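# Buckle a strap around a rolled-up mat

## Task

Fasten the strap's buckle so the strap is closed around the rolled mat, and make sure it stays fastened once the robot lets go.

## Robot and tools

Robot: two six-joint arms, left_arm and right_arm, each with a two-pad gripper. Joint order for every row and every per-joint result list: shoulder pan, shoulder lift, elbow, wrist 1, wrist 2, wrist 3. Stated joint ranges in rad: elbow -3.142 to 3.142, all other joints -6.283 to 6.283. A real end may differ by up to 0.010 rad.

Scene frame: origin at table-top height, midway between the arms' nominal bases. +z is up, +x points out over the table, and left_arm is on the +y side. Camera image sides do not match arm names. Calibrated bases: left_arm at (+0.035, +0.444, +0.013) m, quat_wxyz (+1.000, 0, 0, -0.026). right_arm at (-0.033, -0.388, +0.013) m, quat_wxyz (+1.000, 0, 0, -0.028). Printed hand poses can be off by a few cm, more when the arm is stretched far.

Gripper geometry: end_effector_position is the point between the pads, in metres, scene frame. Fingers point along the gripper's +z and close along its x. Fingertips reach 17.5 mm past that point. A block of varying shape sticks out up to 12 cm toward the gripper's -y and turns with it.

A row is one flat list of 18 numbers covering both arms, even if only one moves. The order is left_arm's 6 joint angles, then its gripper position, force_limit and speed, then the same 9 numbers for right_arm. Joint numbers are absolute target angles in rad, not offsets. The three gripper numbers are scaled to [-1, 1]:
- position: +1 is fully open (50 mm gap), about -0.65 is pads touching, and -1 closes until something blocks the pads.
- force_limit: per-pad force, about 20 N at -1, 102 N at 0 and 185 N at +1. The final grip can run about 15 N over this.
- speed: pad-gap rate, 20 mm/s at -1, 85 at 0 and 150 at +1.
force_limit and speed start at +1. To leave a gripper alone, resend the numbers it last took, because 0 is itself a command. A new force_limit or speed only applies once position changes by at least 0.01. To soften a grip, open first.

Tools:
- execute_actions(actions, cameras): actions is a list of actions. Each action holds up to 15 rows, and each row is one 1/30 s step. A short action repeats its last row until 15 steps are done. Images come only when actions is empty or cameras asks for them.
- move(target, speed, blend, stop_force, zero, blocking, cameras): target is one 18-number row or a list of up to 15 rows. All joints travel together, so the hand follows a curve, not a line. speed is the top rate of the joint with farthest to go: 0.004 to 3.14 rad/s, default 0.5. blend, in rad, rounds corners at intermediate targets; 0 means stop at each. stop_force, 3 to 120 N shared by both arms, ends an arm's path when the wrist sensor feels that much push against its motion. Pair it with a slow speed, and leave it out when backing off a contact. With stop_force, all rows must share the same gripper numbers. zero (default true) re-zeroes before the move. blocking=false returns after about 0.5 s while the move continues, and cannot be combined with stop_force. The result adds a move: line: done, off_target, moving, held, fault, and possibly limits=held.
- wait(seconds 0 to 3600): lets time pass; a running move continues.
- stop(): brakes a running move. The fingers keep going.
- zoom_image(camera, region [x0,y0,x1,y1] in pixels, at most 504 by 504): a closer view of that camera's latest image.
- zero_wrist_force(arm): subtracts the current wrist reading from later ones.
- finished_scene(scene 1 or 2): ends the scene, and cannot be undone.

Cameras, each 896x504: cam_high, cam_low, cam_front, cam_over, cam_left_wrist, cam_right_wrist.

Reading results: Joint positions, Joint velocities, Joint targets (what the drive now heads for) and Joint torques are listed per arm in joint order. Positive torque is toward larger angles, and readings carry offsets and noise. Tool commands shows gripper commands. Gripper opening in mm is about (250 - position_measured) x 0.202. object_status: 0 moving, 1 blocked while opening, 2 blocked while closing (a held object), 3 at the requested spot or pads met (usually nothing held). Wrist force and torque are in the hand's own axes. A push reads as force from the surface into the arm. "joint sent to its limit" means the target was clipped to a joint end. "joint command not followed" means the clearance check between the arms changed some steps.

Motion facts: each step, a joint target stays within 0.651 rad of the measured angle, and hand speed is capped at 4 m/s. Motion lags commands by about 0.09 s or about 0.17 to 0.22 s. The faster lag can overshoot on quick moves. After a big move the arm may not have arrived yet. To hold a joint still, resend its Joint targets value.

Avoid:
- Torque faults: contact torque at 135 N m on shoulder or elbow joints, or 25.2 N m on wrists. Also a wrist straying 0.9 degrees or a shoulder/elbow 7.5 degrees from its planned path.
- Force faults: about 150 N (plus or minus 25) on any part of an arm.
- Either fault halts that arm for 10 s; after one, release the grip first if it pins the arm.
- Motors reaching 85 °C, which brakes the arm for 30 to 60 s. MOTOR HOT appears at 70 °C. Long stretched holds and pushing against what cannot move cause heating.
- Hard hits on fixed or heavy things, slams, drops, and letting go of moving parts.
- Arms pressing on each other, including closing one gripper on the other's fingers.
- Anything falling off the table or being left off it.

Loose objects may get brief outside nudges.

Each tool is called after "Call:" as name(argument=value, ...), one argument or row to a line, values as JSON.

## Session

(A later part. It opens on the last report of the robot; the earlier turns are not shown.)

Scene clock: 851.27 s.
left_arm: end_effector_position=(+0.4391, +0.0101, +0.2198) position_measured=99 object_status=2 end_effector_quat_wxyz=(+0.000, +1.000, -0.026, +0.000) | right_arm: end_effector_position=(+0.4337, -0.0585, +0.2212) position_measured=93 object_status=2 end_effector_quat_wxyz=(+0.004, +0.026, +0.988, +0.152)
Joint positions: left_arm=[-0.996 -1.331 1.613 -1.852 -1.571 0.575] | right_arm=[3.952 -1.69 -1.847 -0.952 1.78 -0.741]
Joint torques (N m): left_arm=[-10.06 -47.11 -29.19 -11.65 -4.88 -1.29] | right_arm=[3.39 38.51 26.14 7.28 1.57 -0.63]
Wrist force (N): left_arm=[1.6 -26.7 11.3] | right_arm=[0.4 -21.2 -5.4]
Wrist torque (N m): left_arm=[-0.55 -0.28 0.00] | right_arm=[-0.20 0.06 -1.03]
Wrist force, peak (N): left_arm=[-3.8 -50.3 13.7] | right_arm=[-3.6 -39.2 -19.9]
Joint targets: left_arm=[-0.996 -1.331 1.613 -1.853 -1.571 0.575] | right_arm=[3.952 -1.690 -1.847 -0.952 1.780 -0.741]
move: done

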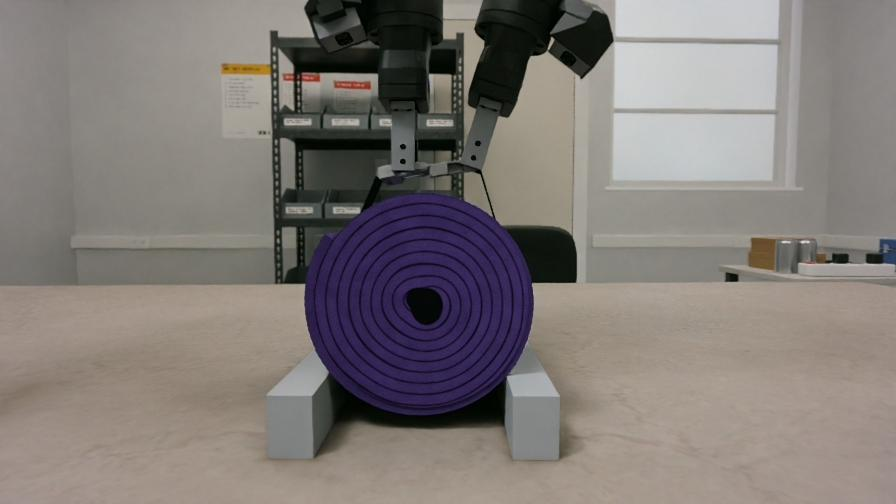

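Call:
move(
  target=[-0.9959,-1.3245,1.631,-1.8773,-1.5708,0.5749,-0.96,1,-0.8,3.9517,-1.6997,-1.8637,-0.9252,1.7804,-0.7405,-1,1,-1],
  speed=0.04,
)

Call:
move(
  target=[-1.0228,-1.2776,1.5629,-1.8561,-1.5708,0.548,-0.96,1,-0.8,3.9517,-1.6997,-1.8637,-0.9252,1.7804,-0.7405,-1,1,-1],
  speed=0.025,
  stop_force=56,
  zero=false,
  cameras=["cam_front"],
)

Call:
zoom_image(
  camera="cam_front",
  region=[370, 135, 490, 205],
)

Scene clock: 863.87 s.
left_arm: end_effector_position=(+0.4391, +0.0101, +0.2098) position_measured=99 object_status=2 end_effector_quat_wxyz=(+0.000, +1.000, -0.026, +0.000) | right_arm: end_effector_position=(+0.4337, -0.0585, +0.2110) position_measured=93 object_status=2 end_effector_quat_wxyz=(+0.004, +0.026, +0.988, +0.152)
Joint positions: left_arm=[-0.996 -1.324 1.631 -1.878 -1.571 0.575] | right_arm=[3.952 -1.7 -1.864 -0.925 1.78 -0.741]
Joint torques (N m): left_arm=[-1.51 -43.69 -39.94 -7.53 -5.13 2.22] | right_arm=[16.26 26.93 34.14 6.26 6.08 -0.63]
Wrist force (N): left_arm=[2.8 -28.3 9.6] | right_arm=[1.7 -20.9 -10.3]
Wrist torque (N m): left_arm=[-0.51 -0.25 -0.02] | right_arm=[-0.23 0.10 -1.08]
Wrist force, peak (N): left_arm=[3.2 -29.2 10.8] | right_arm=[2.2 -21.4 -10.3]
Joint targets: left_arm=[-0.996 -1.324 1.631 -1.877 -1.571 0.575] | right_arm=[3.952 -1.700 -1.864 -0.925 1.780 -0.741]
move: done

Scene clock: 866.23 s.
left_arm: end_effector_position=(+0.4386, -0.0039, +0.2111) position_measured=254 object_status=3 end_effector_quat_wxyz=(-0.001, +1.000, -0.026, +0.000) | right_arm: end_effector_position=(+0.4337, -0.0585, +0.2111) position_measured=93 object_status=2 end_effector_quat_wxyz=(+0.004, +0.026, +0.988, +0.152)
Joint positions: left_arm=[-1.009 -1.302 1.598 -1.866 -1.57 0.562] | right_arm=[3.952 -1.7 -1.864 -0.925 1.78 -0.741]
Joint torques (N m): left_arm=[-19.2 -48.85 -36.73 -17.51 -10.12 3.02] | right_arm=[32.22 24.36 51.49 16.13 11.34 -0.58]
Wrist force (N): left_arm=[8.0 -64.7 4.6] | right_arm=[7.2 -57.1 -20.2]
Wrist torque (N m): left_arm=[-0.15 -0.32 -0.43] | right_arm=[0.45 -0.18 -0.87]
Wrist force, peak (N): left_arm=[9.4 -68.2 6.3] | right_arm=[8.8 -59.9 -23.8]
Joint targets: left_arm=[-1.009 -1.302 1.598 -1.866 -1.570 0.562] | right_arm=[3.952 -1.700 -1.864 -0.925 1.780 -0.741]
move: contact (left_arm); left_arm: the elbow is farthest, 0.035 rad from its target

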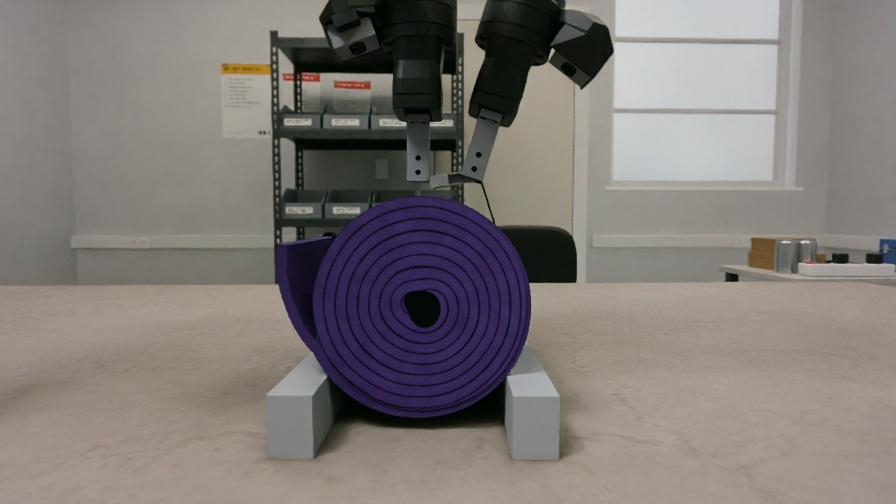

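Scaled by 4.200.

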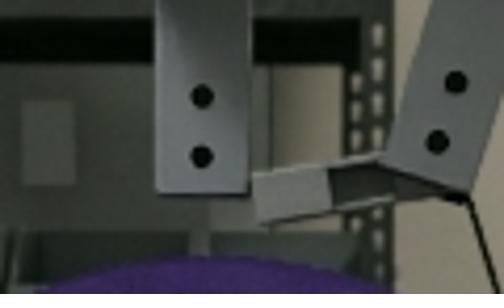

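Call:
move(
  target=[
    [-0.9959,-1.3312,1.6131,-1.8527,-1.5708,0.5749,-0.96,1,-0.8,3.9517,-1.6997,-1.8637,-0.9252,1.7804,-0.7405,-1,1,-1],
    [-0.741,-1.4331,2.0427,-2.679,-1.9588,0.008,-0.96,1,-0.8,3.9517,-1.6997,-1.8637,-0.9252,1.7804,-0.7405,-1,1,-1],
    [-0.7,-1.3814,2.1146,-2.7873,-1.9781,-0.021,0.64,-1,0,3.9517,-1.6997,-1.8637,-0.9252,1.7804,-0.7405,-1,1,-1],
  ],
  speed=[0.06,0.3,0.3],
  cameras=["cam_left_wrist","cam_high"],
)

Call:
zoom_image(
  camera="cam_left_wrist",
  region=[320, 60, 600, 345],
)

Scene clock: 882.90 s.
left_arm: end_effector_position=(+0.4727, +0.0765, +0.1658) position_measured=57 object_status=0 end_effector_quat_wxyz=(+0.292, +0.888, +0.344, -0.090) | right_arm: end_effector_position=(+0.4337, -0.0584, +0.2111) position_measured=93 object_status=2 end_effector_quat_wxyz=(+0.004, +0.026, +0.988, +0.152)
Joint positions: left_arm=[-0.7 -1.381 2.115 -2.787 -1.978 -0.021] | right_arm=[3.952 -1.7 -1.864 -0.925 1.78 -0.741]
Joint torques (N m): left_arm=[-8.9 -38.87 -14.76 -5.79 1.12 2.32] | right_arm=[-7.11 40.32 16.16 3.05 -2.01 -0.36]
Wrist force (N): left_arm=[-1.0 -2.9 -0.3] | right_arm=[-1.0 -4.1 1.4]
Wrist torque (N m): left_arm=[-0.49 -0.12 -0.14] | right_arm=[-0.71 0.12 -0.96]
Wrist force, peak (N): left_arm=[8.1 -64.9 4.4] | right_arm=[7.9 -56.8 -21.6]
Joint targets: left_arm=[-0.700 -1.381 2.115 -2.787 -1.978 -0.021] | right_arm=[3.952 -1.700 -1.864 -0.925 1.780 -0.741]
move: done
Images, in order (width x height): cam_high 896x504, cam_left_wrist 896x504.

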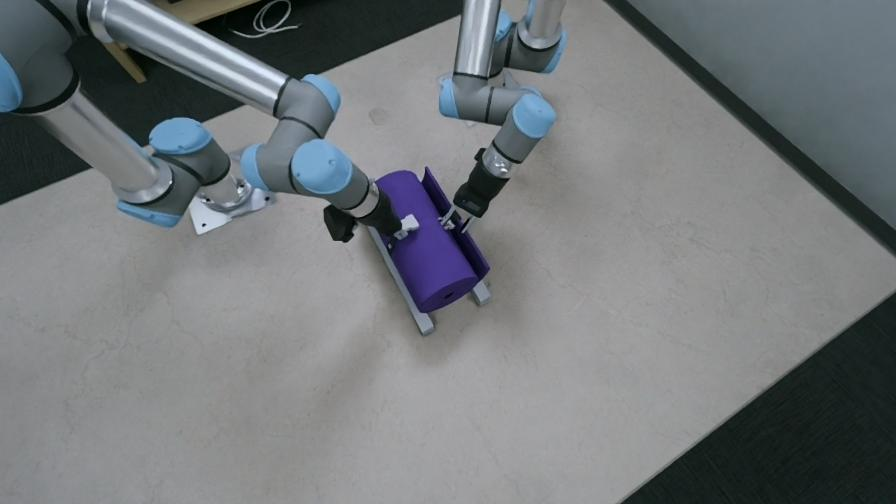

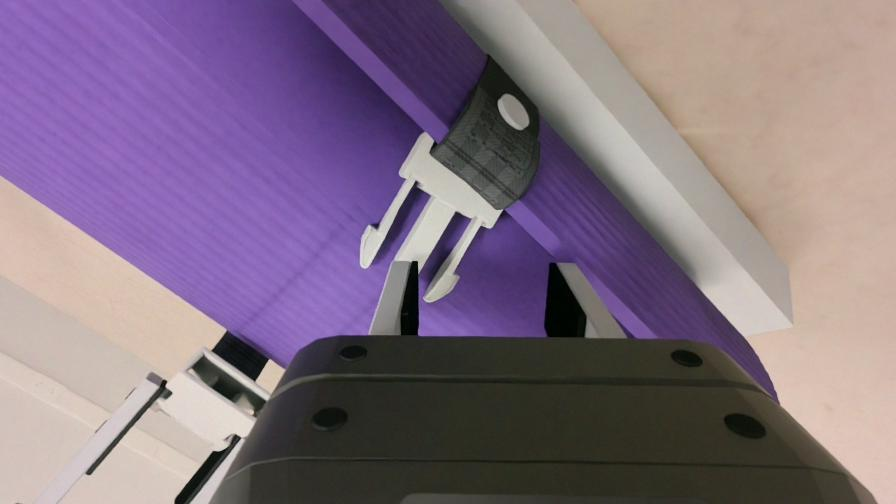

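Scaled by 1.768.

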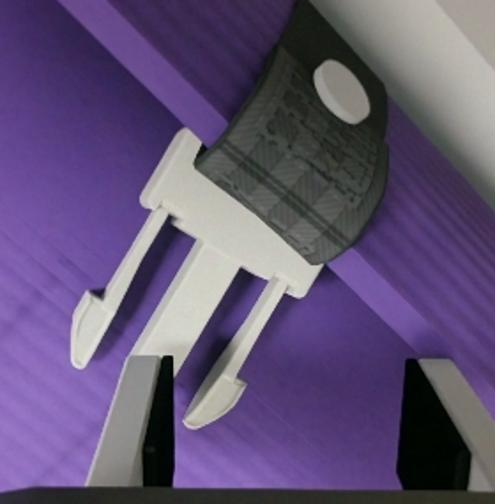

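Call:
move(
  target=[
    [-0.66,-1.39,2.2,-2.95,-2.03,0.2,0.64,-1,0,3.9517,-1.6997,-1.8637,-0.9252,1.7804,-0.7405,-1,1,-1],
    [-0.6478,-1.3405,2.3321,-3.2879,-2.1078,0.5229,0.64,-1,0,3.9517,-1.6997,-1.8637,-0.9252,1.7804,-0.7405,-1,1,-1],
  ],
  speed=0.3,
  blend=0.05,
  cameras=["cam_left_wrist","cam_over"],
)

Call:
zoom_image(
  camera="cam_left_wrist",
  region=[320, 60, 600, 345],
)

Scene clock: 905.53 s.
left_arm: end_effector_position=(+0.4443, +0.1004, +0.1602) position_measured=57 object_status=3 end_effector_quat_wxyz=(+0.421, +0.904, +0.064, +0.029) | right_arm: end_effector_position=(+0.4337, -0.0584, +0.2111) position_measured=93 object_status=2 end_effector_quat_wxyz=(+0.004, +0.026, +0.988, +0.152)
Joint positions: left_arm=[-0.648 -1.34 2.332 -3.288 -2.108 0.523] | right_arm=[3.952 -1.7 -1.864 -0.925 1.78 -0.741]
Joint torques (N m): left_arm=[-0.85 -35.82 -21.34 -3.07 1.16 -0.85] | right_arm=[-7.06 40.28 16.33 3.09 -1.94 -0.16]
Wrist force (N): left_arm=[-0.1 -4.1 0.8] | right_arm=[-1.6 -4.3 2.4]
Wrist torque (N m): left_arm=[-0.70 -0.11 -0.14] | right_arm=[-0.70 0.14 -0.96]
Wrist force, peak (N): left_arm=[-0.5 -4.4 0.7] | right_arm=[-1.5 -4.7 2.3]
Joint targets: left_arm=[-0.648 -1.340 2.332 -3.288 -2.108 0.523] | right_arm=[3.952 -1.700 -1.864 -0.925 1.780 -0.741]
move: done
Images, in order (width x height): cam_over 896x504, cam_left_wrist 896x504.

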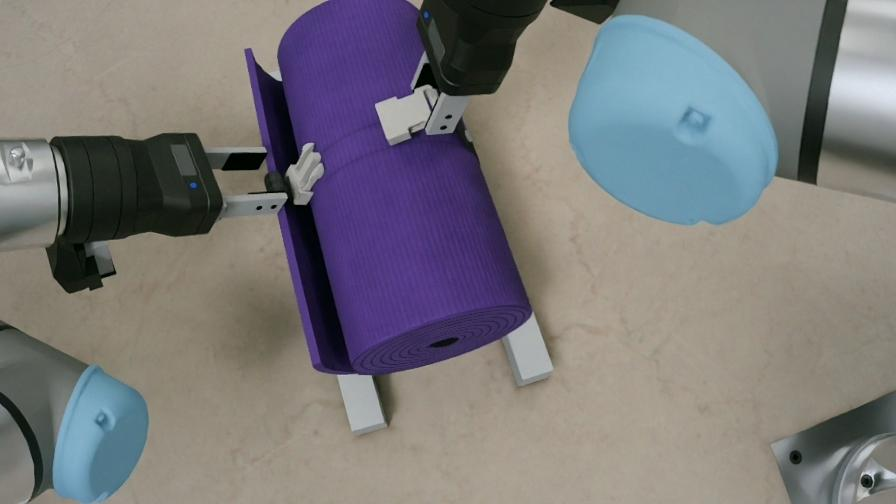

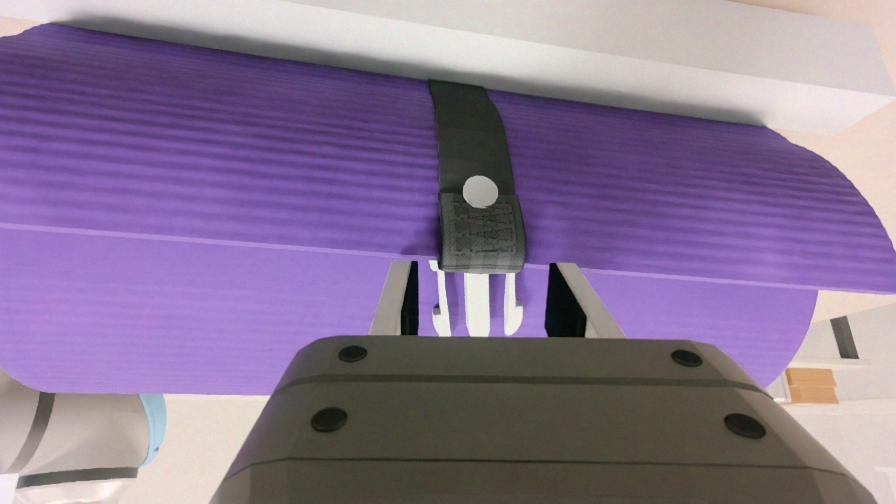

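Scaled by 1.768.

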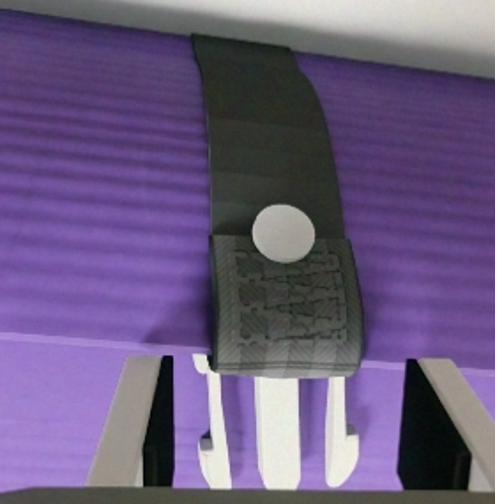

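Call:
move(
  target=[-0.7441,-1.4545,2.2121,-2.8416,-1.9181,0.5428,0.64,-1,0,3.9517,-1.6997,-1.8637,-0.9252,1.7804,-0.7405,-1,1,-1],
  speed=0.25,
  cameras=["cam_left_wrist","cam_front"],
)

Call:
zoom_image(
  camera="cam_left_wrist",
  region=[320, 60, 600, 345],
)

Scene clock: 938.80 s.
left_arm: end_effector_position=(+0.4457, +0.0887, +0.1646) position_measured=57 object_status=3 end_effector_quat_wxyz=(+0.300, +0.951, +0.067, +0.021) | right_arm: end_effector_position=(+0.4337, -0.0584, +0.2111) position_measured=93 object_status=2 end_effector_quat_wxyz=(+0.004, +0.026, +0.988, +0.152)
Joint positions: left_arm=[-0.744 -1.455 2.212 -2.842 -1.918 0.543] | right_arm=[3.952 -1.7 -1.864 -0.925 1.78 -0.741]
Joint torques (N m): left_arm=[10.37 -20.39 -13.39 -5.22 -2.43 0.29] | right_arm=[-6.99 40.2 16.13 3.09 -1.95 0]
Wrist force (N): left_arm=[0.0 -3.0 0.6] | right_arm=[-1.2 -4.1 1.3]
Wrist torque (N m): left_arm=[-0.53 -0.18 -0.21] | right_arm=[-0.70 0.15 -0.97]
Wrist force, peak (N): left_arm=[-0.4 -4.5 0.5] | right_arm=[-1.5 -4.7 2.4]
Joint targets: left_arm=[-0.744 -1.454 2.212 -2.842 -1.918 0.543] | right_arm=[3.952 -1.700 -1.864 -0.925 1.780 -0.741]
move: done
Images, in order (width x height): cam_front 896x504, cam_left_wrist 896x504.

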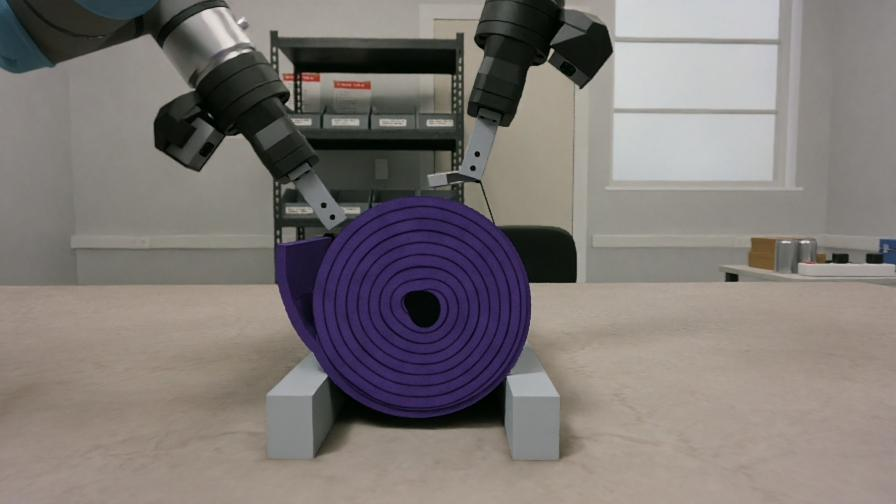

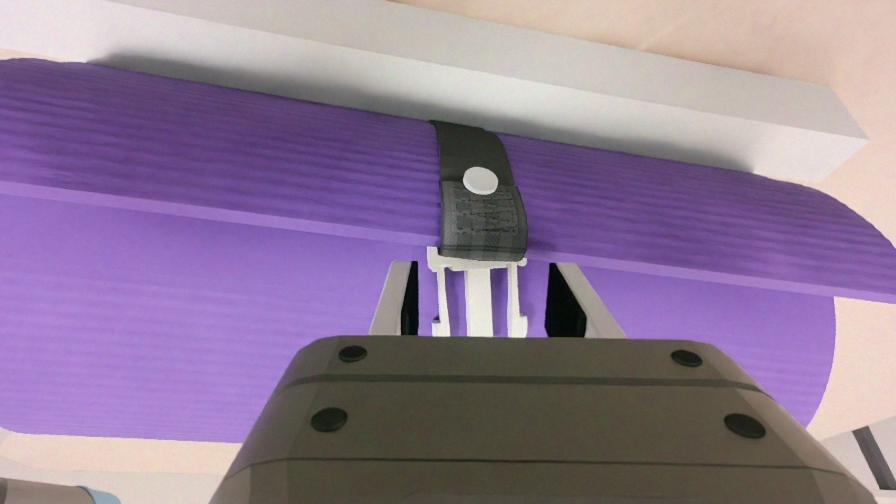

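Scaled by 1.768.

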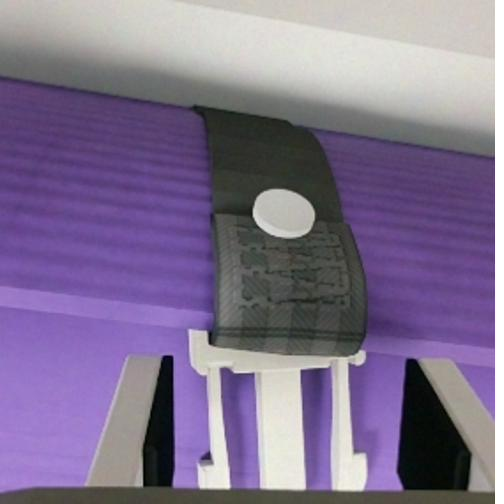

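Call:
move(
  target=[-0.7645,-1.3892,2.2109,-2.9119,-1.9081,0.614,0.64,-1,0,3.9517,-1.6997,-1.8637,-0.9252,1.7804,-0.7405,-1,1,-1],
  speed=0.06,
  stop_force=12,
  cameras=["cam_left_wrist","cam_front"],
)

Call:
zoom_image(
  camera="cam_left_wrist",
  region=[320, 60, 600, 345],
)

Scene clock: 952.80 s.
left_arm: end_effector_position=(+0.4467, +0.0829, +0.1563) position_measured=57 object_status=3 end_effector_quat_wxyz=(+0.300, +0.952, +0.050, +0.026) | right_arm: end_effector_position=(+0.4337, -0.0584, +0.2111) position_measured=93 object_status=2 end_effector_quat_wxyz=(+0.004, +0.026, +0.988, +0.152)
Joint positions: left_arm=[-0.752 -1.429 2.212 -2.869 -1.914 0.571] | right_arm=[3.952 -1.7 -1.864 -0.925 1.78 -0.741]
Joint torques (N m): left_arm=[10.58 -22.79 -9.71 -4.9 -2.67 2.07] | right_arm=[-7.08 40.5 16.56 3.03 -1.82 0.05]
Wrist force (N): left_arm=[0.5 -0.5 -6.4] | right_arm=[-0.9 -3.9 1.0]
Wrist torque (N m): left_arm=[-0.50 -0.03 -0.02] | right_arm=[-0.70 0.11 -0.96]
Wrist force, peak (N): left_arm=[-1.3 2.4 -17.4] | right_arm=[-1.7 -4.6 2.3]
Joint targets: left_arm=[-0.752 -1.429 2.212 -2.869 -1.914 0.571] | right_arm=[3.952 -1.700 -1.864 -0.925 1.780 -0.741]
move: contact (left_arm); left_arm: the wrist 3 is farthest, 0.043 rad from its target
Images, in order (width x height): cam_front 896x504, cam_left_wrist 896x504.

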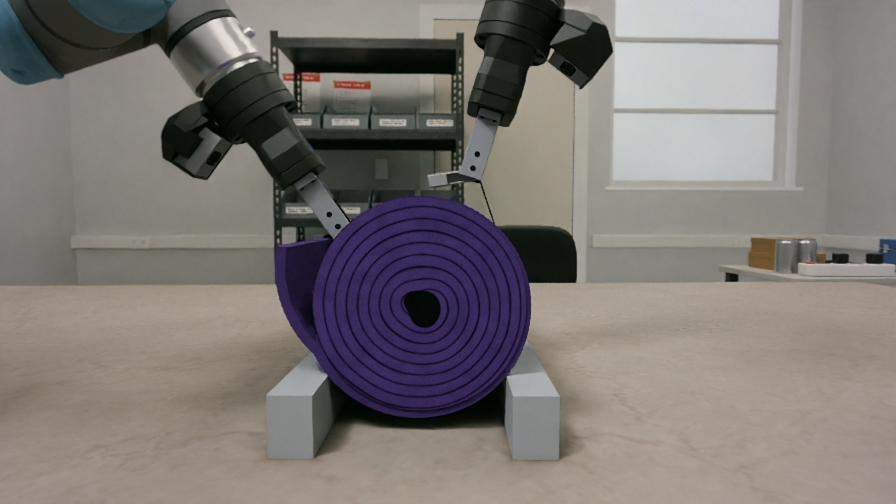

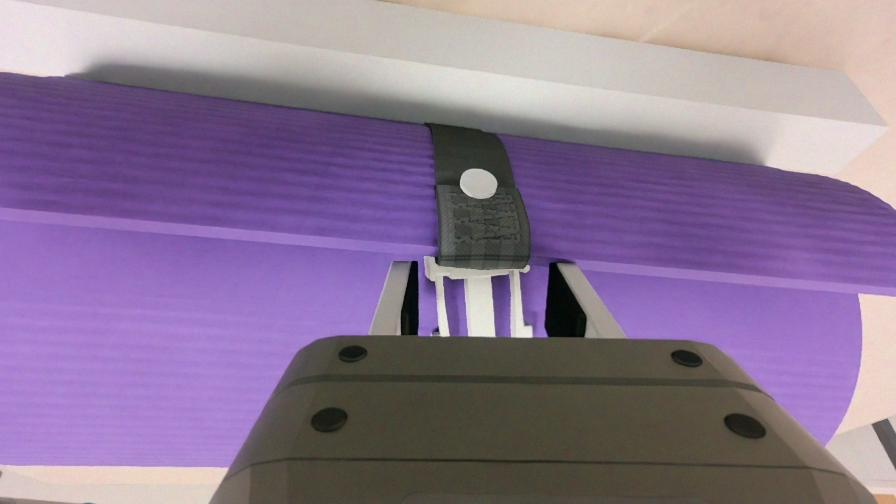

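Scaled by 1.768.

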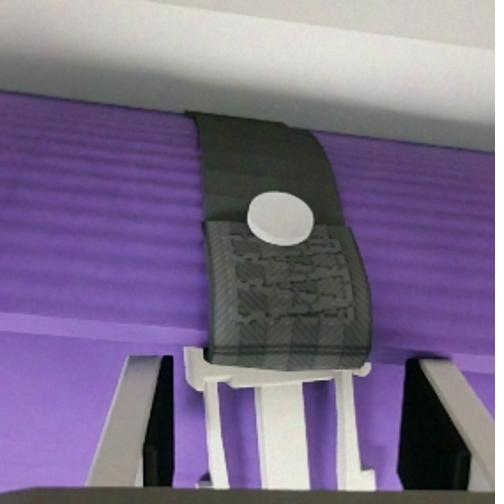

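Call:
move(
  target=[-0.7571,-1.4371,2.2013,-2.8522,-1.9117,0.618,0.62,-1,0,3.9517,-1.6997,-1.8637,-0.9252,1.7804,-0.7405,-1,1,-1],
  speed=0.1,
)

Call:
move(
  target=[-0.773,-1.3881,2.2032,-2.908,-1.9038,0.609,0.62,-1,0,3.9517,-1.6997,-1.8637,-0.9252,1.7804,-0.7405,-1,1,-1],
  speed=0.06,
  stop_force=12,
  cameras=["cam_left_wrist","cam_front"],
)

Call:
zoom_image(
  camera="cam_left_wrist",
  region=[320, 60, 600, 345],
)

Scene clock: 972.93 s.
left_arm: end_effector_position=(+0.4467, +0.0798, +0.1621) position_measured=59 object_status=3 end_effector_quat_wxyz=(+0.299, +0.953, +0.025, +0.034) end_effector_velocity=(+0.000, +0.000, +0.000) end_effector_angular_velocity=(-0.001, +0.004, +0.004) | right_arm: end_effector_position=(+0.4337, -0.0584, +0.2111) position_measured=93 object_status=2 end_effector_quat_wxyz=(+0.004, +0.026, +0.988, +0.152)
Joint positions: left_arm=[-0.757 -1.437 2.201 -2.852 -1.912 0.618] | right_arm=[3.952 -1.7 -1.864 -0.925 1.78 -0.741]
Joint velocities: left_arm=[0 0.001 0 -0.002 -0.001 -0.006] | right_arm=[within noise]
Joint torques (N m): left_arm=[-1.9 -26.47 -15.16 -5.47 0.66 -2.63] | right_arm=[-7.15 40.02 16.54 3.15 -1.85 0.14]
Wrist force (N): left_arm=[0.1 -3.3 0.5] | right_arm=[-0.9 -4.0 0.8]
Wrist torque (N m): left_arm=[-0.59 -0.20 -0.16] | right_arm=[-0.72 0.14 -0.96]
Wrist force, peak (N): left_arm=[0.3 -0.4 -6.9] | right_arm=[-1.6 -4.6 2.3]
Joint targets: left_arm=[-0.757 -1.437 2.201 -2.852 -1.912 0.618] | right_arm=[3.952 -1.700 -1.864 -0.925 1.780 -0.741]
move: done

Scene clock: 974.53 s.
left_arm: end_effector_position=(+0.4473, +0.0708, +0.1479) position_measured=59 object_status=3 end_effector_quat_wxyz=(+0.299, +0.953, +0.023, +0.035) | right_arm: end_effector_position=(+0.4337, -0.0584, +0.2111) position_measured=93 object_status=2 end_effector_quat_wxyz=(+0.004, +0.026, +0.988, +0.152)
Joint positions: left_arm=[-0.77 -1.396 2.203 -2.899 -1.905 0.61] | right_arm=[3.952 -1.7 -1.864 -0.925 1.78 -0.741]
Joint torques (N m): left_arm=[8.66 -21.47 -22.32 -4.59 -2.12 2.52] | right_arm=[-6.73 40.26 16.3 3.09 -1.91 0.16]
Wrist force (N): left_arm=[-0.4 -2.4 -11.7] | right_arm=[-0.9 -4.0 0.8]
Wrist torque (N m): left_arm=[-0.64 -0.49 -0.10] | right_arm=[-0.70 0.12 -0.96]
Wrist force, peak (N): left_arm=[-2.5 -5.1 -31.5] | right_arm=[-1.6 -4.6 2.2]
Joint targets: left_arm=[-0.770 -1.396 2.203 -2.899 -1.905 0.610] | right_arm=[3.952 -1.700 -1.864 -0.925 1.780 -0.741]
move: contact (left_arm)
Images, in order (width x height): cam_front 896x504, cam_left_wrist 896x504.

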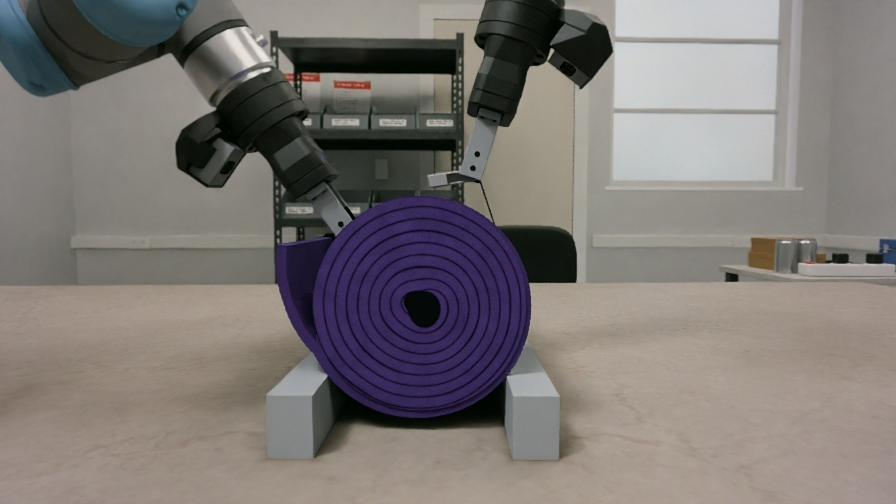

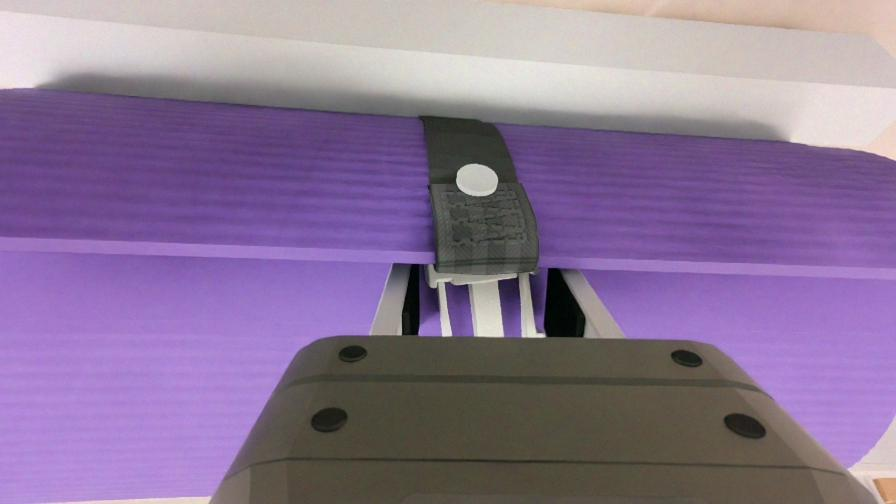

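Scaled by 1.768.

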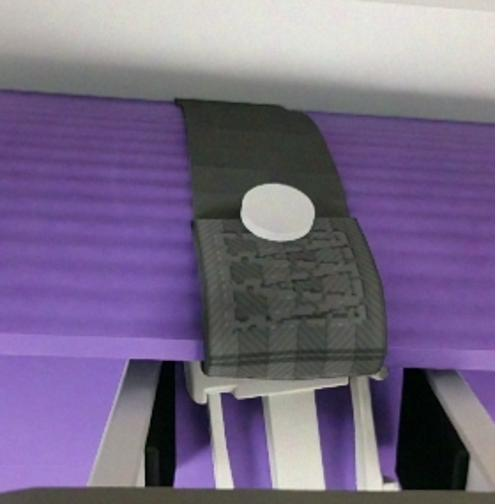

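Call:
move(
  target=[-0.7624,-1.3704,2.213,-2.9322,-1.9092,0.616,0.66,-1,0,3.9517,-1.6997,-1.8637,-0.9252,1.7804,-0.7405,-1,1,-1],
  speed=0.05,
  stop_force=22,
  cameras=["cam_left_wrist"],
)

Call:
zoom_image(
  camera="cam_left_wrist",
  region=[320, 60, 600, 345],
)

Scene clock: 984.43 s.
left_arm: end_effector_position=(+0.4487, +0.0725, +0.1409) position_measured=53 object_status=3 end_effector_quat_wxyz=(+0.299, +0.953, +0.023, +0.035) | right_arm: end_effector_position=(+0.4337, -0.0584, +0.2111) position_measured=93 object_status=2 end_effector_quat_wxyz=(+0.004, +0.026, +0.988, +0.152)
Joint positions: left_arm=[-0.766 -1.381 2.209 -2.919 -1.908 0.614] | right_arm=[3.952 -1.7 -1.864 -0.925 1.78 -0.741]
Joint torques (N m): left_arm=[-19.4 -22.08 -21.8 -3.46 0.55 -2.59] | right_arm=[-7.01 40.34 16.61 3.01 -1.84 0.19]
Wrist force (N): left_arm=[3.0 -8.2 -37.2] | right_arm=[-0.7 -4.0 0.8]
Wrist torque (N m): left_arm=[-0.92 -1.08 -0.11] | right_arm=[-0.72 0.11 -0.96]
Wrist force, peak (N): left_arm=[1.2 -3.0 -46.2] | right_arm=[-1.8 -4.6 2.4]
Joint targets: left_arm=[-0.766 -1.381 2.209 -2.919 -1.908 0.614] | right_arm=[3.952 -1.700 -1.864 -0.925 1.780 -0.741]
move: contact (left_arm); left_arm: the wrist 1 is farthest, 0.013 rad from its target

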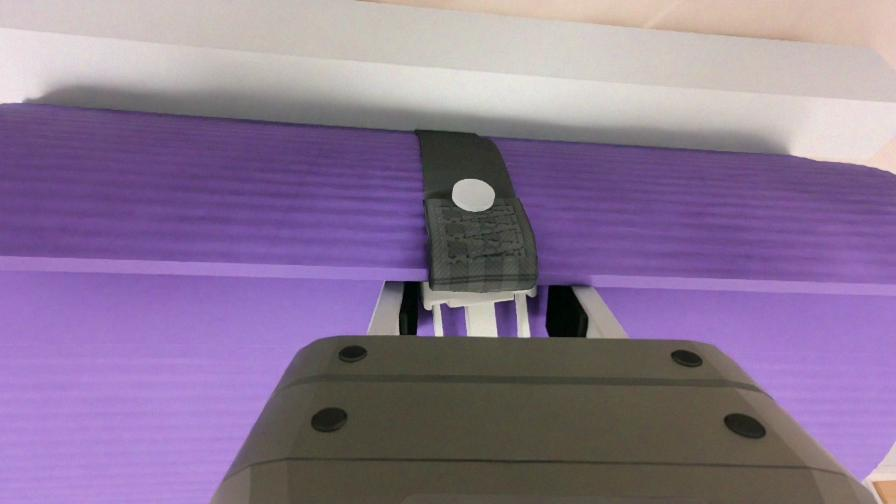

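Scaled by 1.768.

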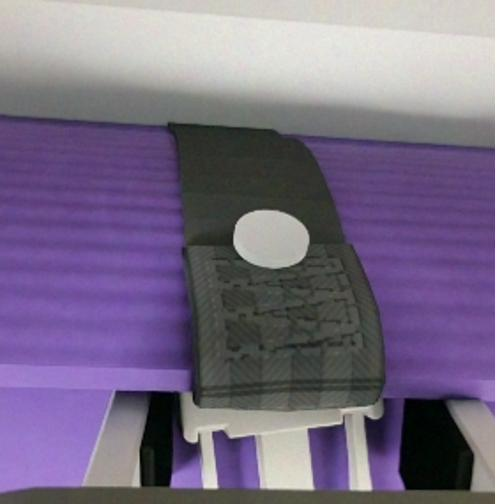

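Call:
move(
  target=[-0.766,-1.381,2.209,-2.919,-1.908,0.614,-1,-0.3,-0.8,3.9517,-1.6997,-1.8637,-0.9252,1.7804,-0.7405,-1,1,-1],
  cameras=["cam_left_wrist"],
)

Call:
zoom_image(
  camera="cam_left_wrist",
  region=[320, 60, 600, 345],
)

Scene clock: 987.63 s.
left_arm: end_effector_position=(+0.4484, +0.0722, +0.1411) position_measured=86 object_status=2 end_effector_quat_wxyz=(+0.299, +0.953, +0.023, +0.034) | right_arm: end_effector_position=(+0.4337, -0.0584, +0.2111) position_measured=93 object_status=2 end_effector_quat_wxyz=(+0.004, +0.026, +0.988, +0.152)
Joint positions: left_arm=[-0.766 -1.381 2.209 -2.919 -1.908 0.614] | right_arm=[3.952 -1.7 -1.864 -0.925 1.78 -0.741]
Joint torques (N m): left_arm=[-0.85 -26.49 -16.68 -2.52 3.5 2.17] | right_arm=[-6.4 40.54 16.75 3.1 -1.87 0.33]
Wrist force (N): left_arm=[-14.5 -16.0 -32.3] | right_arm=[-1.6 -4.5 2.0]
Wrist torque (N m): left_arm=[-0.88 -1.06 0.14] | right_arm=[-0.72 0.12 -0.97]
Wrist force, peak (N): left_arm=[-14.8 -14.5 -37.4] | right_arm=[-1.8 -4.4 2.4]
Joint targets: left_arm=[-0.766 -1.381 2.209 -2.919 -1.908 0.614] | right_arm=[3.952 -1.700 -1.864 -0.925 1.780 -0.741]
move: done

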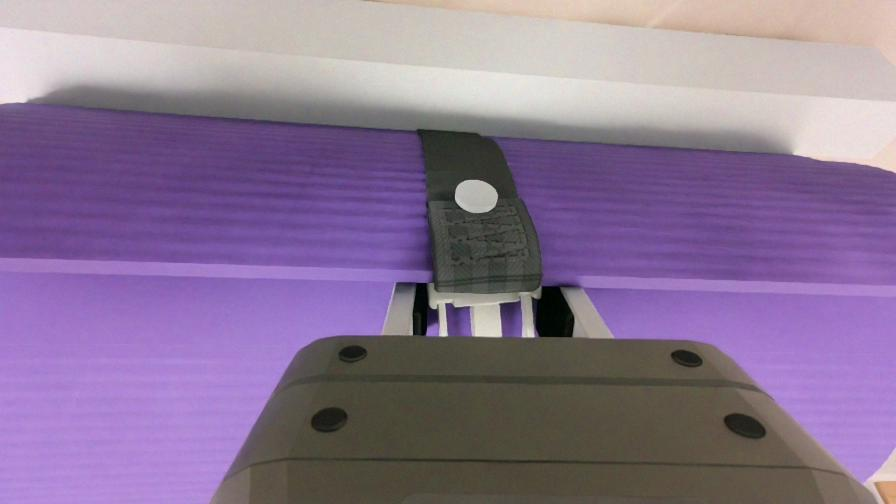

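Scaled by 1.768.

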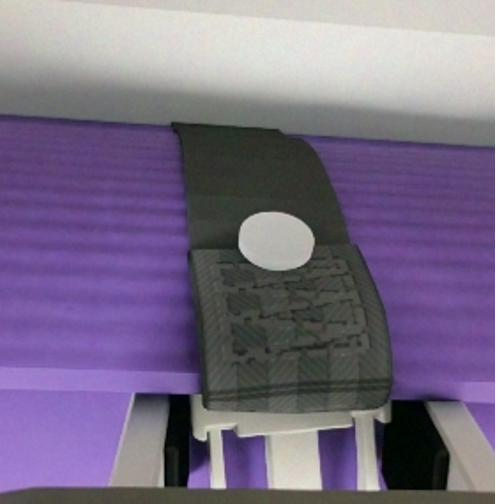

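Call:
move(
  target=[
    [-0.766,-1.381,2.209,-2.919,-1.908,0.614,-0.96,0.8,-0.8,3.9517,-1.6997,-1.8637,-0.9252,1.7804,-0.7405,-1,1,-1],
    [-0.7571,-1.4371,2.2013,-2.8522,-1.9117,0.618,-0.96,0.8,-0.8,3.9517,-1.6997,-1.8637,-0.9252,1.7804,-0.7405,-1,1,-1],
    [-0.85,-1.435,1.985,-2.4,-1.75,0.616,-0.96,0.8,-0.8,3.9517,-1.6997,-1.8637,-0.9252,1.7804,-0.7405,-1,1,-1],
  ],
  speed=0.12,
  cameras=["cam_left_wrist","cam_front"],
)

Call:
zoom_image(
  camera="cam_front",
  region=[330, 120, 510, 220],
)

Scene clock: 1001.10 s.
left_arm: end_effector_position=(+0.4496, +0.0598, +0.1737) position_measured=93 object_status=2 end_effector_quat_wxyz=(+0.164, +0.986, +0.014, +0.012) end_effector_velocity=(+0.000, -0.001, +0.001) end_effector_angular_velocity=(-0.007, -0.001, +0.000) | right_arm: end_effector_position=(+0.4337, -0.0584, +0.2111) position_measured=93 object_status=2 end_effector_quat_wxyz=(+0.004, +0.026, +0.988, +0.152)
Joint positions: left_arm=[-0.85 -1.435 1.985 -2.4 -1.75 0.616] | right_arm=[3.952 -1.7 -1.864 -0.925 1.78 -0.741]
Joint velocities: left_arm=[0.001 -0.001 0.001 -0.006 -0.004 0] | right_arm=[within noise]
Joint torques (N m): left_arm=[8.29 -23.57 -16.87 -6.09 -2.28 -2.61] | right_arm=[-6.73 40.5 17.26 3.21 -1.77 0.39]
Wrist force (N): left_arm=[-0.3 -2.5 0.2] | right_arm=[-1.5 -4.3 1.9]
Wrist torque (N m): left_arm=[-0.46 -0.17 -0.05] | right_arm=[-0.71 0.13 -0.96]
Wrist force, peak (N): left_arm=[-15.5 -15.2 -33.6] | right_arm=[-1.8 -4.6 2.3]
Joint targets: left_arm=[-0.850 -1.435 1.985 -2.400 -1.750 0.616] | right_arm=[3.952 -1.700 -1.864 -0.925 1.780 -0.741]
move: done
Images, in order (width x height): cam_front 896x504, cam_left_wrist 896x504.

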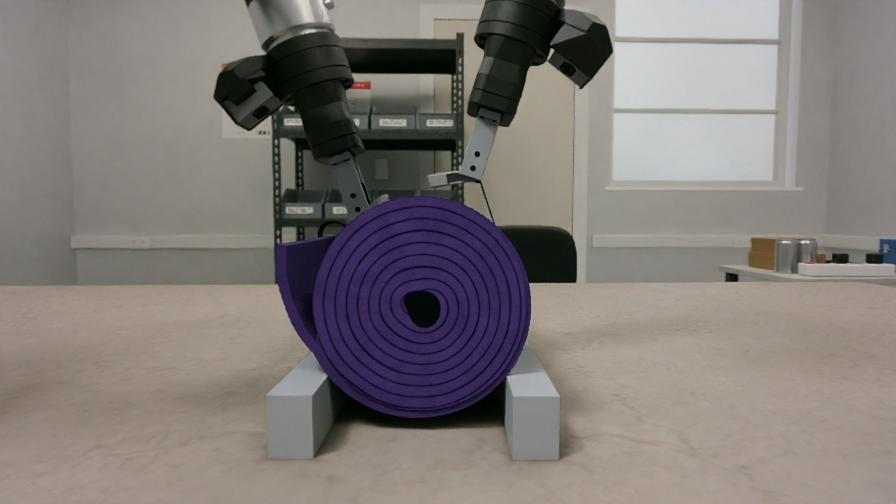

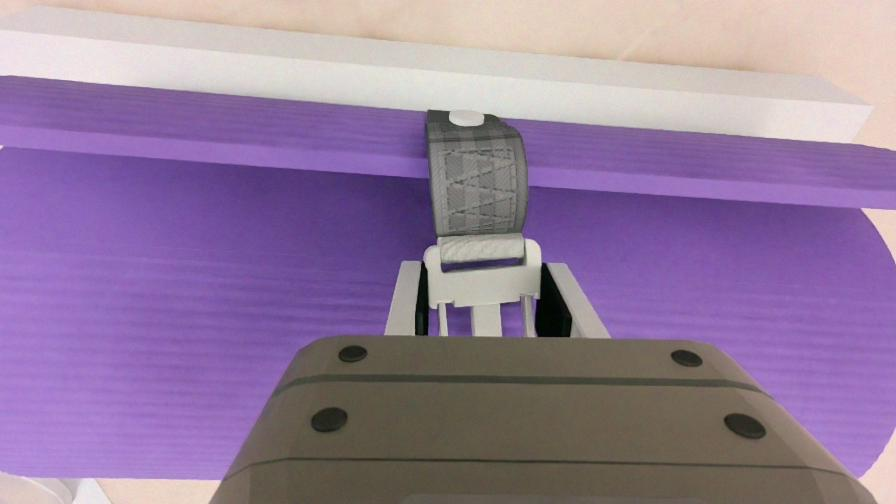

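Scaled by 2.800.

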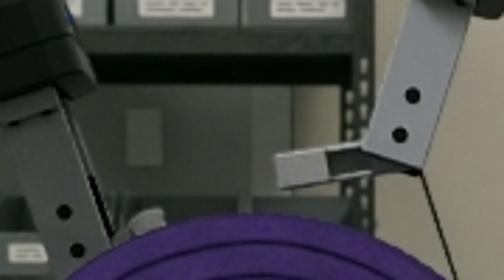

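Call:
move(
  target=[-0.9565,-1.3701,1.6997,-1.9004,-1.5708,0.6143,-0.96,0.8,-0.8,3.9517,-1.6997,-1.8637,-0.9252,1.7804,-0.7405,-1,1,-1],
  speed=0.15,
  cameras=["cam_left_wrist","cam_front"],
)

Call:
zoom_image(
  camera="cam_front",
  region=[340, 130, 490, 215],
)

Scene clock: 1009.63 s.
left_arm: end_effector_position=(+0.4442, +0.0447, +0.2056) position_measured=93 object_status=2 end_effector_quat_wxyz=(+0.000, +1.000, -0.026, +0.000) | right_arm: end_effector_position=(+0.4337, -0.0584, +0.2111) position_measured=93 object_status=2 end_effector_quat_wxyz=(+0.004, +0.026, +0.988, +0.152)
Joint positions: left_arm=[-0.957 -1.37 1.7 -1.9 -1.571 0.614] | right_arm=[3.952 -1.7 -1.864 -0.925 1.78 -0.741]
Joint torques (N m): left_arm=[9.1 -41.21 -18.54 -5.62 -2.19 -2.62] | right_arm=[-6.55 40.15 17.16 3.15 -1.77 0.54]
Wrist force (N): left_arm=[-0.5 -2.2 0.9] | right_arm=[-1.0 -3.9 0.8]
Wrist torque (N m): left_arm=[-0.37 -0.23 0.03] | right_arm=[-0.70 0.15 -0.96]
Wrist force, peak (N): left_arm=[-0.2 -3.4 0.0] | right_arm=[-1.8 -4.5 2.5]
Joint targets: left_arm=[-0.956 -1.370 1.700 -1.900 -1.571 0.614] | right_arm=[3.952 -1.700 -1.864 -0.925 1.780 -0.741]
move: done
Images, in order (width x height): cam_front 896x504, cam_left_wrist 896x504.

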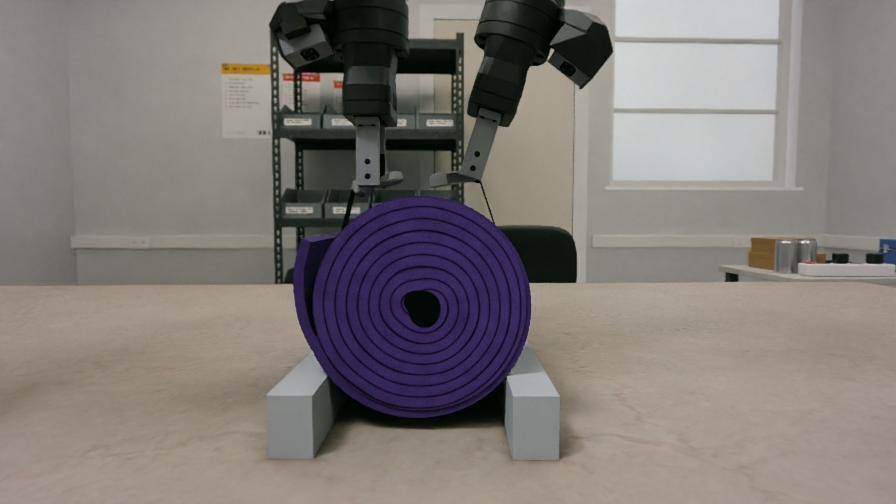

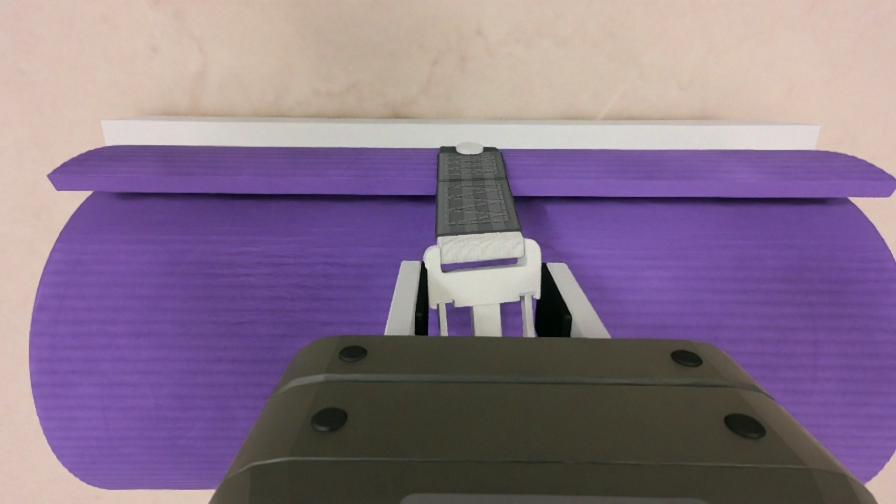

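Scaled by 3.360.

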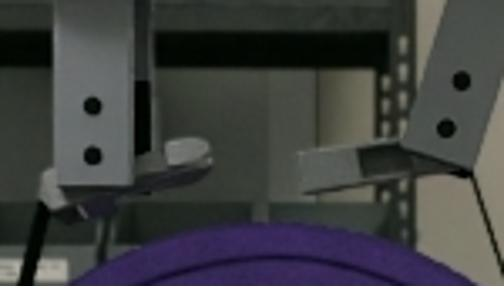

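Call:
move(
  target=[-0.9009,-1.4421,1.8117,-2.1335,-1.7217,0.6999,-0.96,0.8,-0.8,3.9517,-1.6997,-1.8637,-0.9252,1.7804,-0.7405,-1,1,-1],
  speed=0.15,
  cameras=["cam_over","cam_front"],
)

Call:
zoom_image(
  camera="cam_over",
  region=[310, 70, 450, 160],
)

Call:
zoom_image(
  camera="cam_front",
  region=[350, 125, 490, 205],
)

Scene clock: 1024.53 s.
left_arm: end_effector_position=(+0.4409, +0.0360, +0.2228) position_measured=93 object_status=2 end_effector_quat_wxyz=(+0.122, +0.991, -0.048, +0.000) | right_arm: end_effector_position=(+0.4337, -0.0584, +0.2111) position_measured=93 object_status=2 end_effector_quat_wxyz=(+0.004, +0.026, +0.988, +0.152)
Joint positions: left_arm=[-0.901 -1.442 1.812 -2.134 -1.722 0.7] | right_arm=[3.952 -1.7 -1.864 -0.925 1.78 -0.741]
Joint torques (N m): left_arm=[-8.97 -29.11 -35.15 -1.64 1.25 -2.53] | right_arm=[-6.55 40.46 17.38 3.26 -1.84 0.67]
Wrist force (N): left_arm=[-0.3 -5.1 4.1] | right_arm=[-0.7 -4.8 1.8]
Wrist torque (N m): left_arm=[-0.51 -0.24 -0.12] | right_arm=[-0.73 0.11 -0.96]
Wrist force, peak (N): left_arm=[0.2 -6.1 5.9] | right_arm=[-1.6 -5.0 2.8]
Joint targets: left_arm=[-0.901 -1.442 1.812 -2.134 -1.722 0.700] | right_arm=[3.952 -1.700 -1.864 -0.925 1.780 -0.741]
move: done
Images, in order (width x height): cam_front 896x504, cam_over 896x504.

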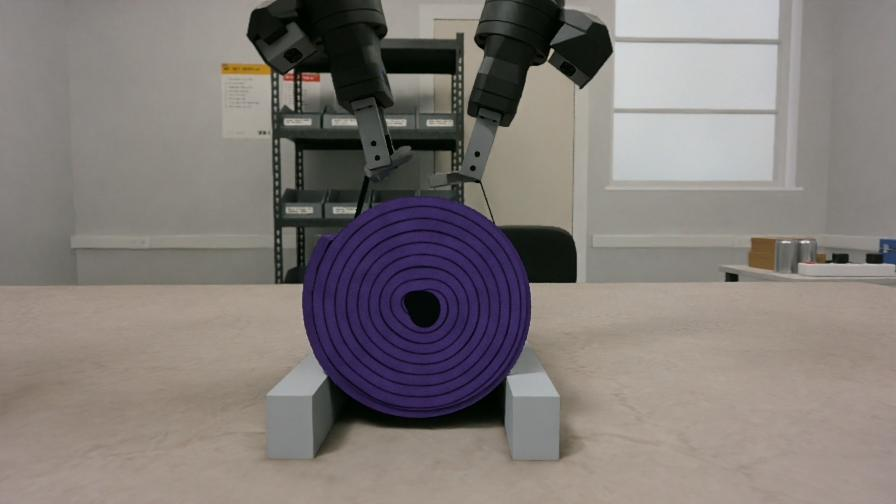

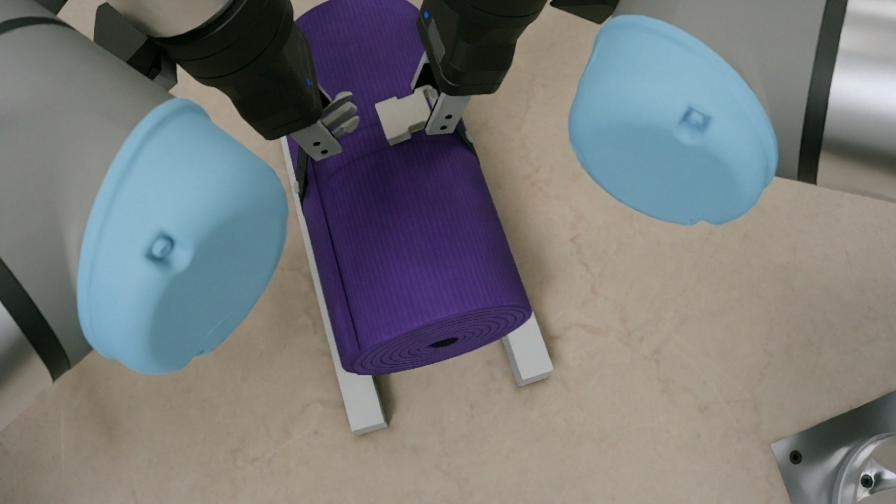

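Scaled by 3.600.

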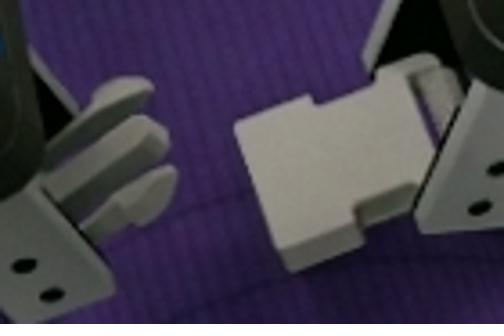

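Scaled by 3.600.

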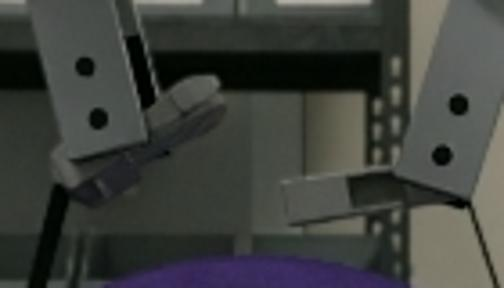

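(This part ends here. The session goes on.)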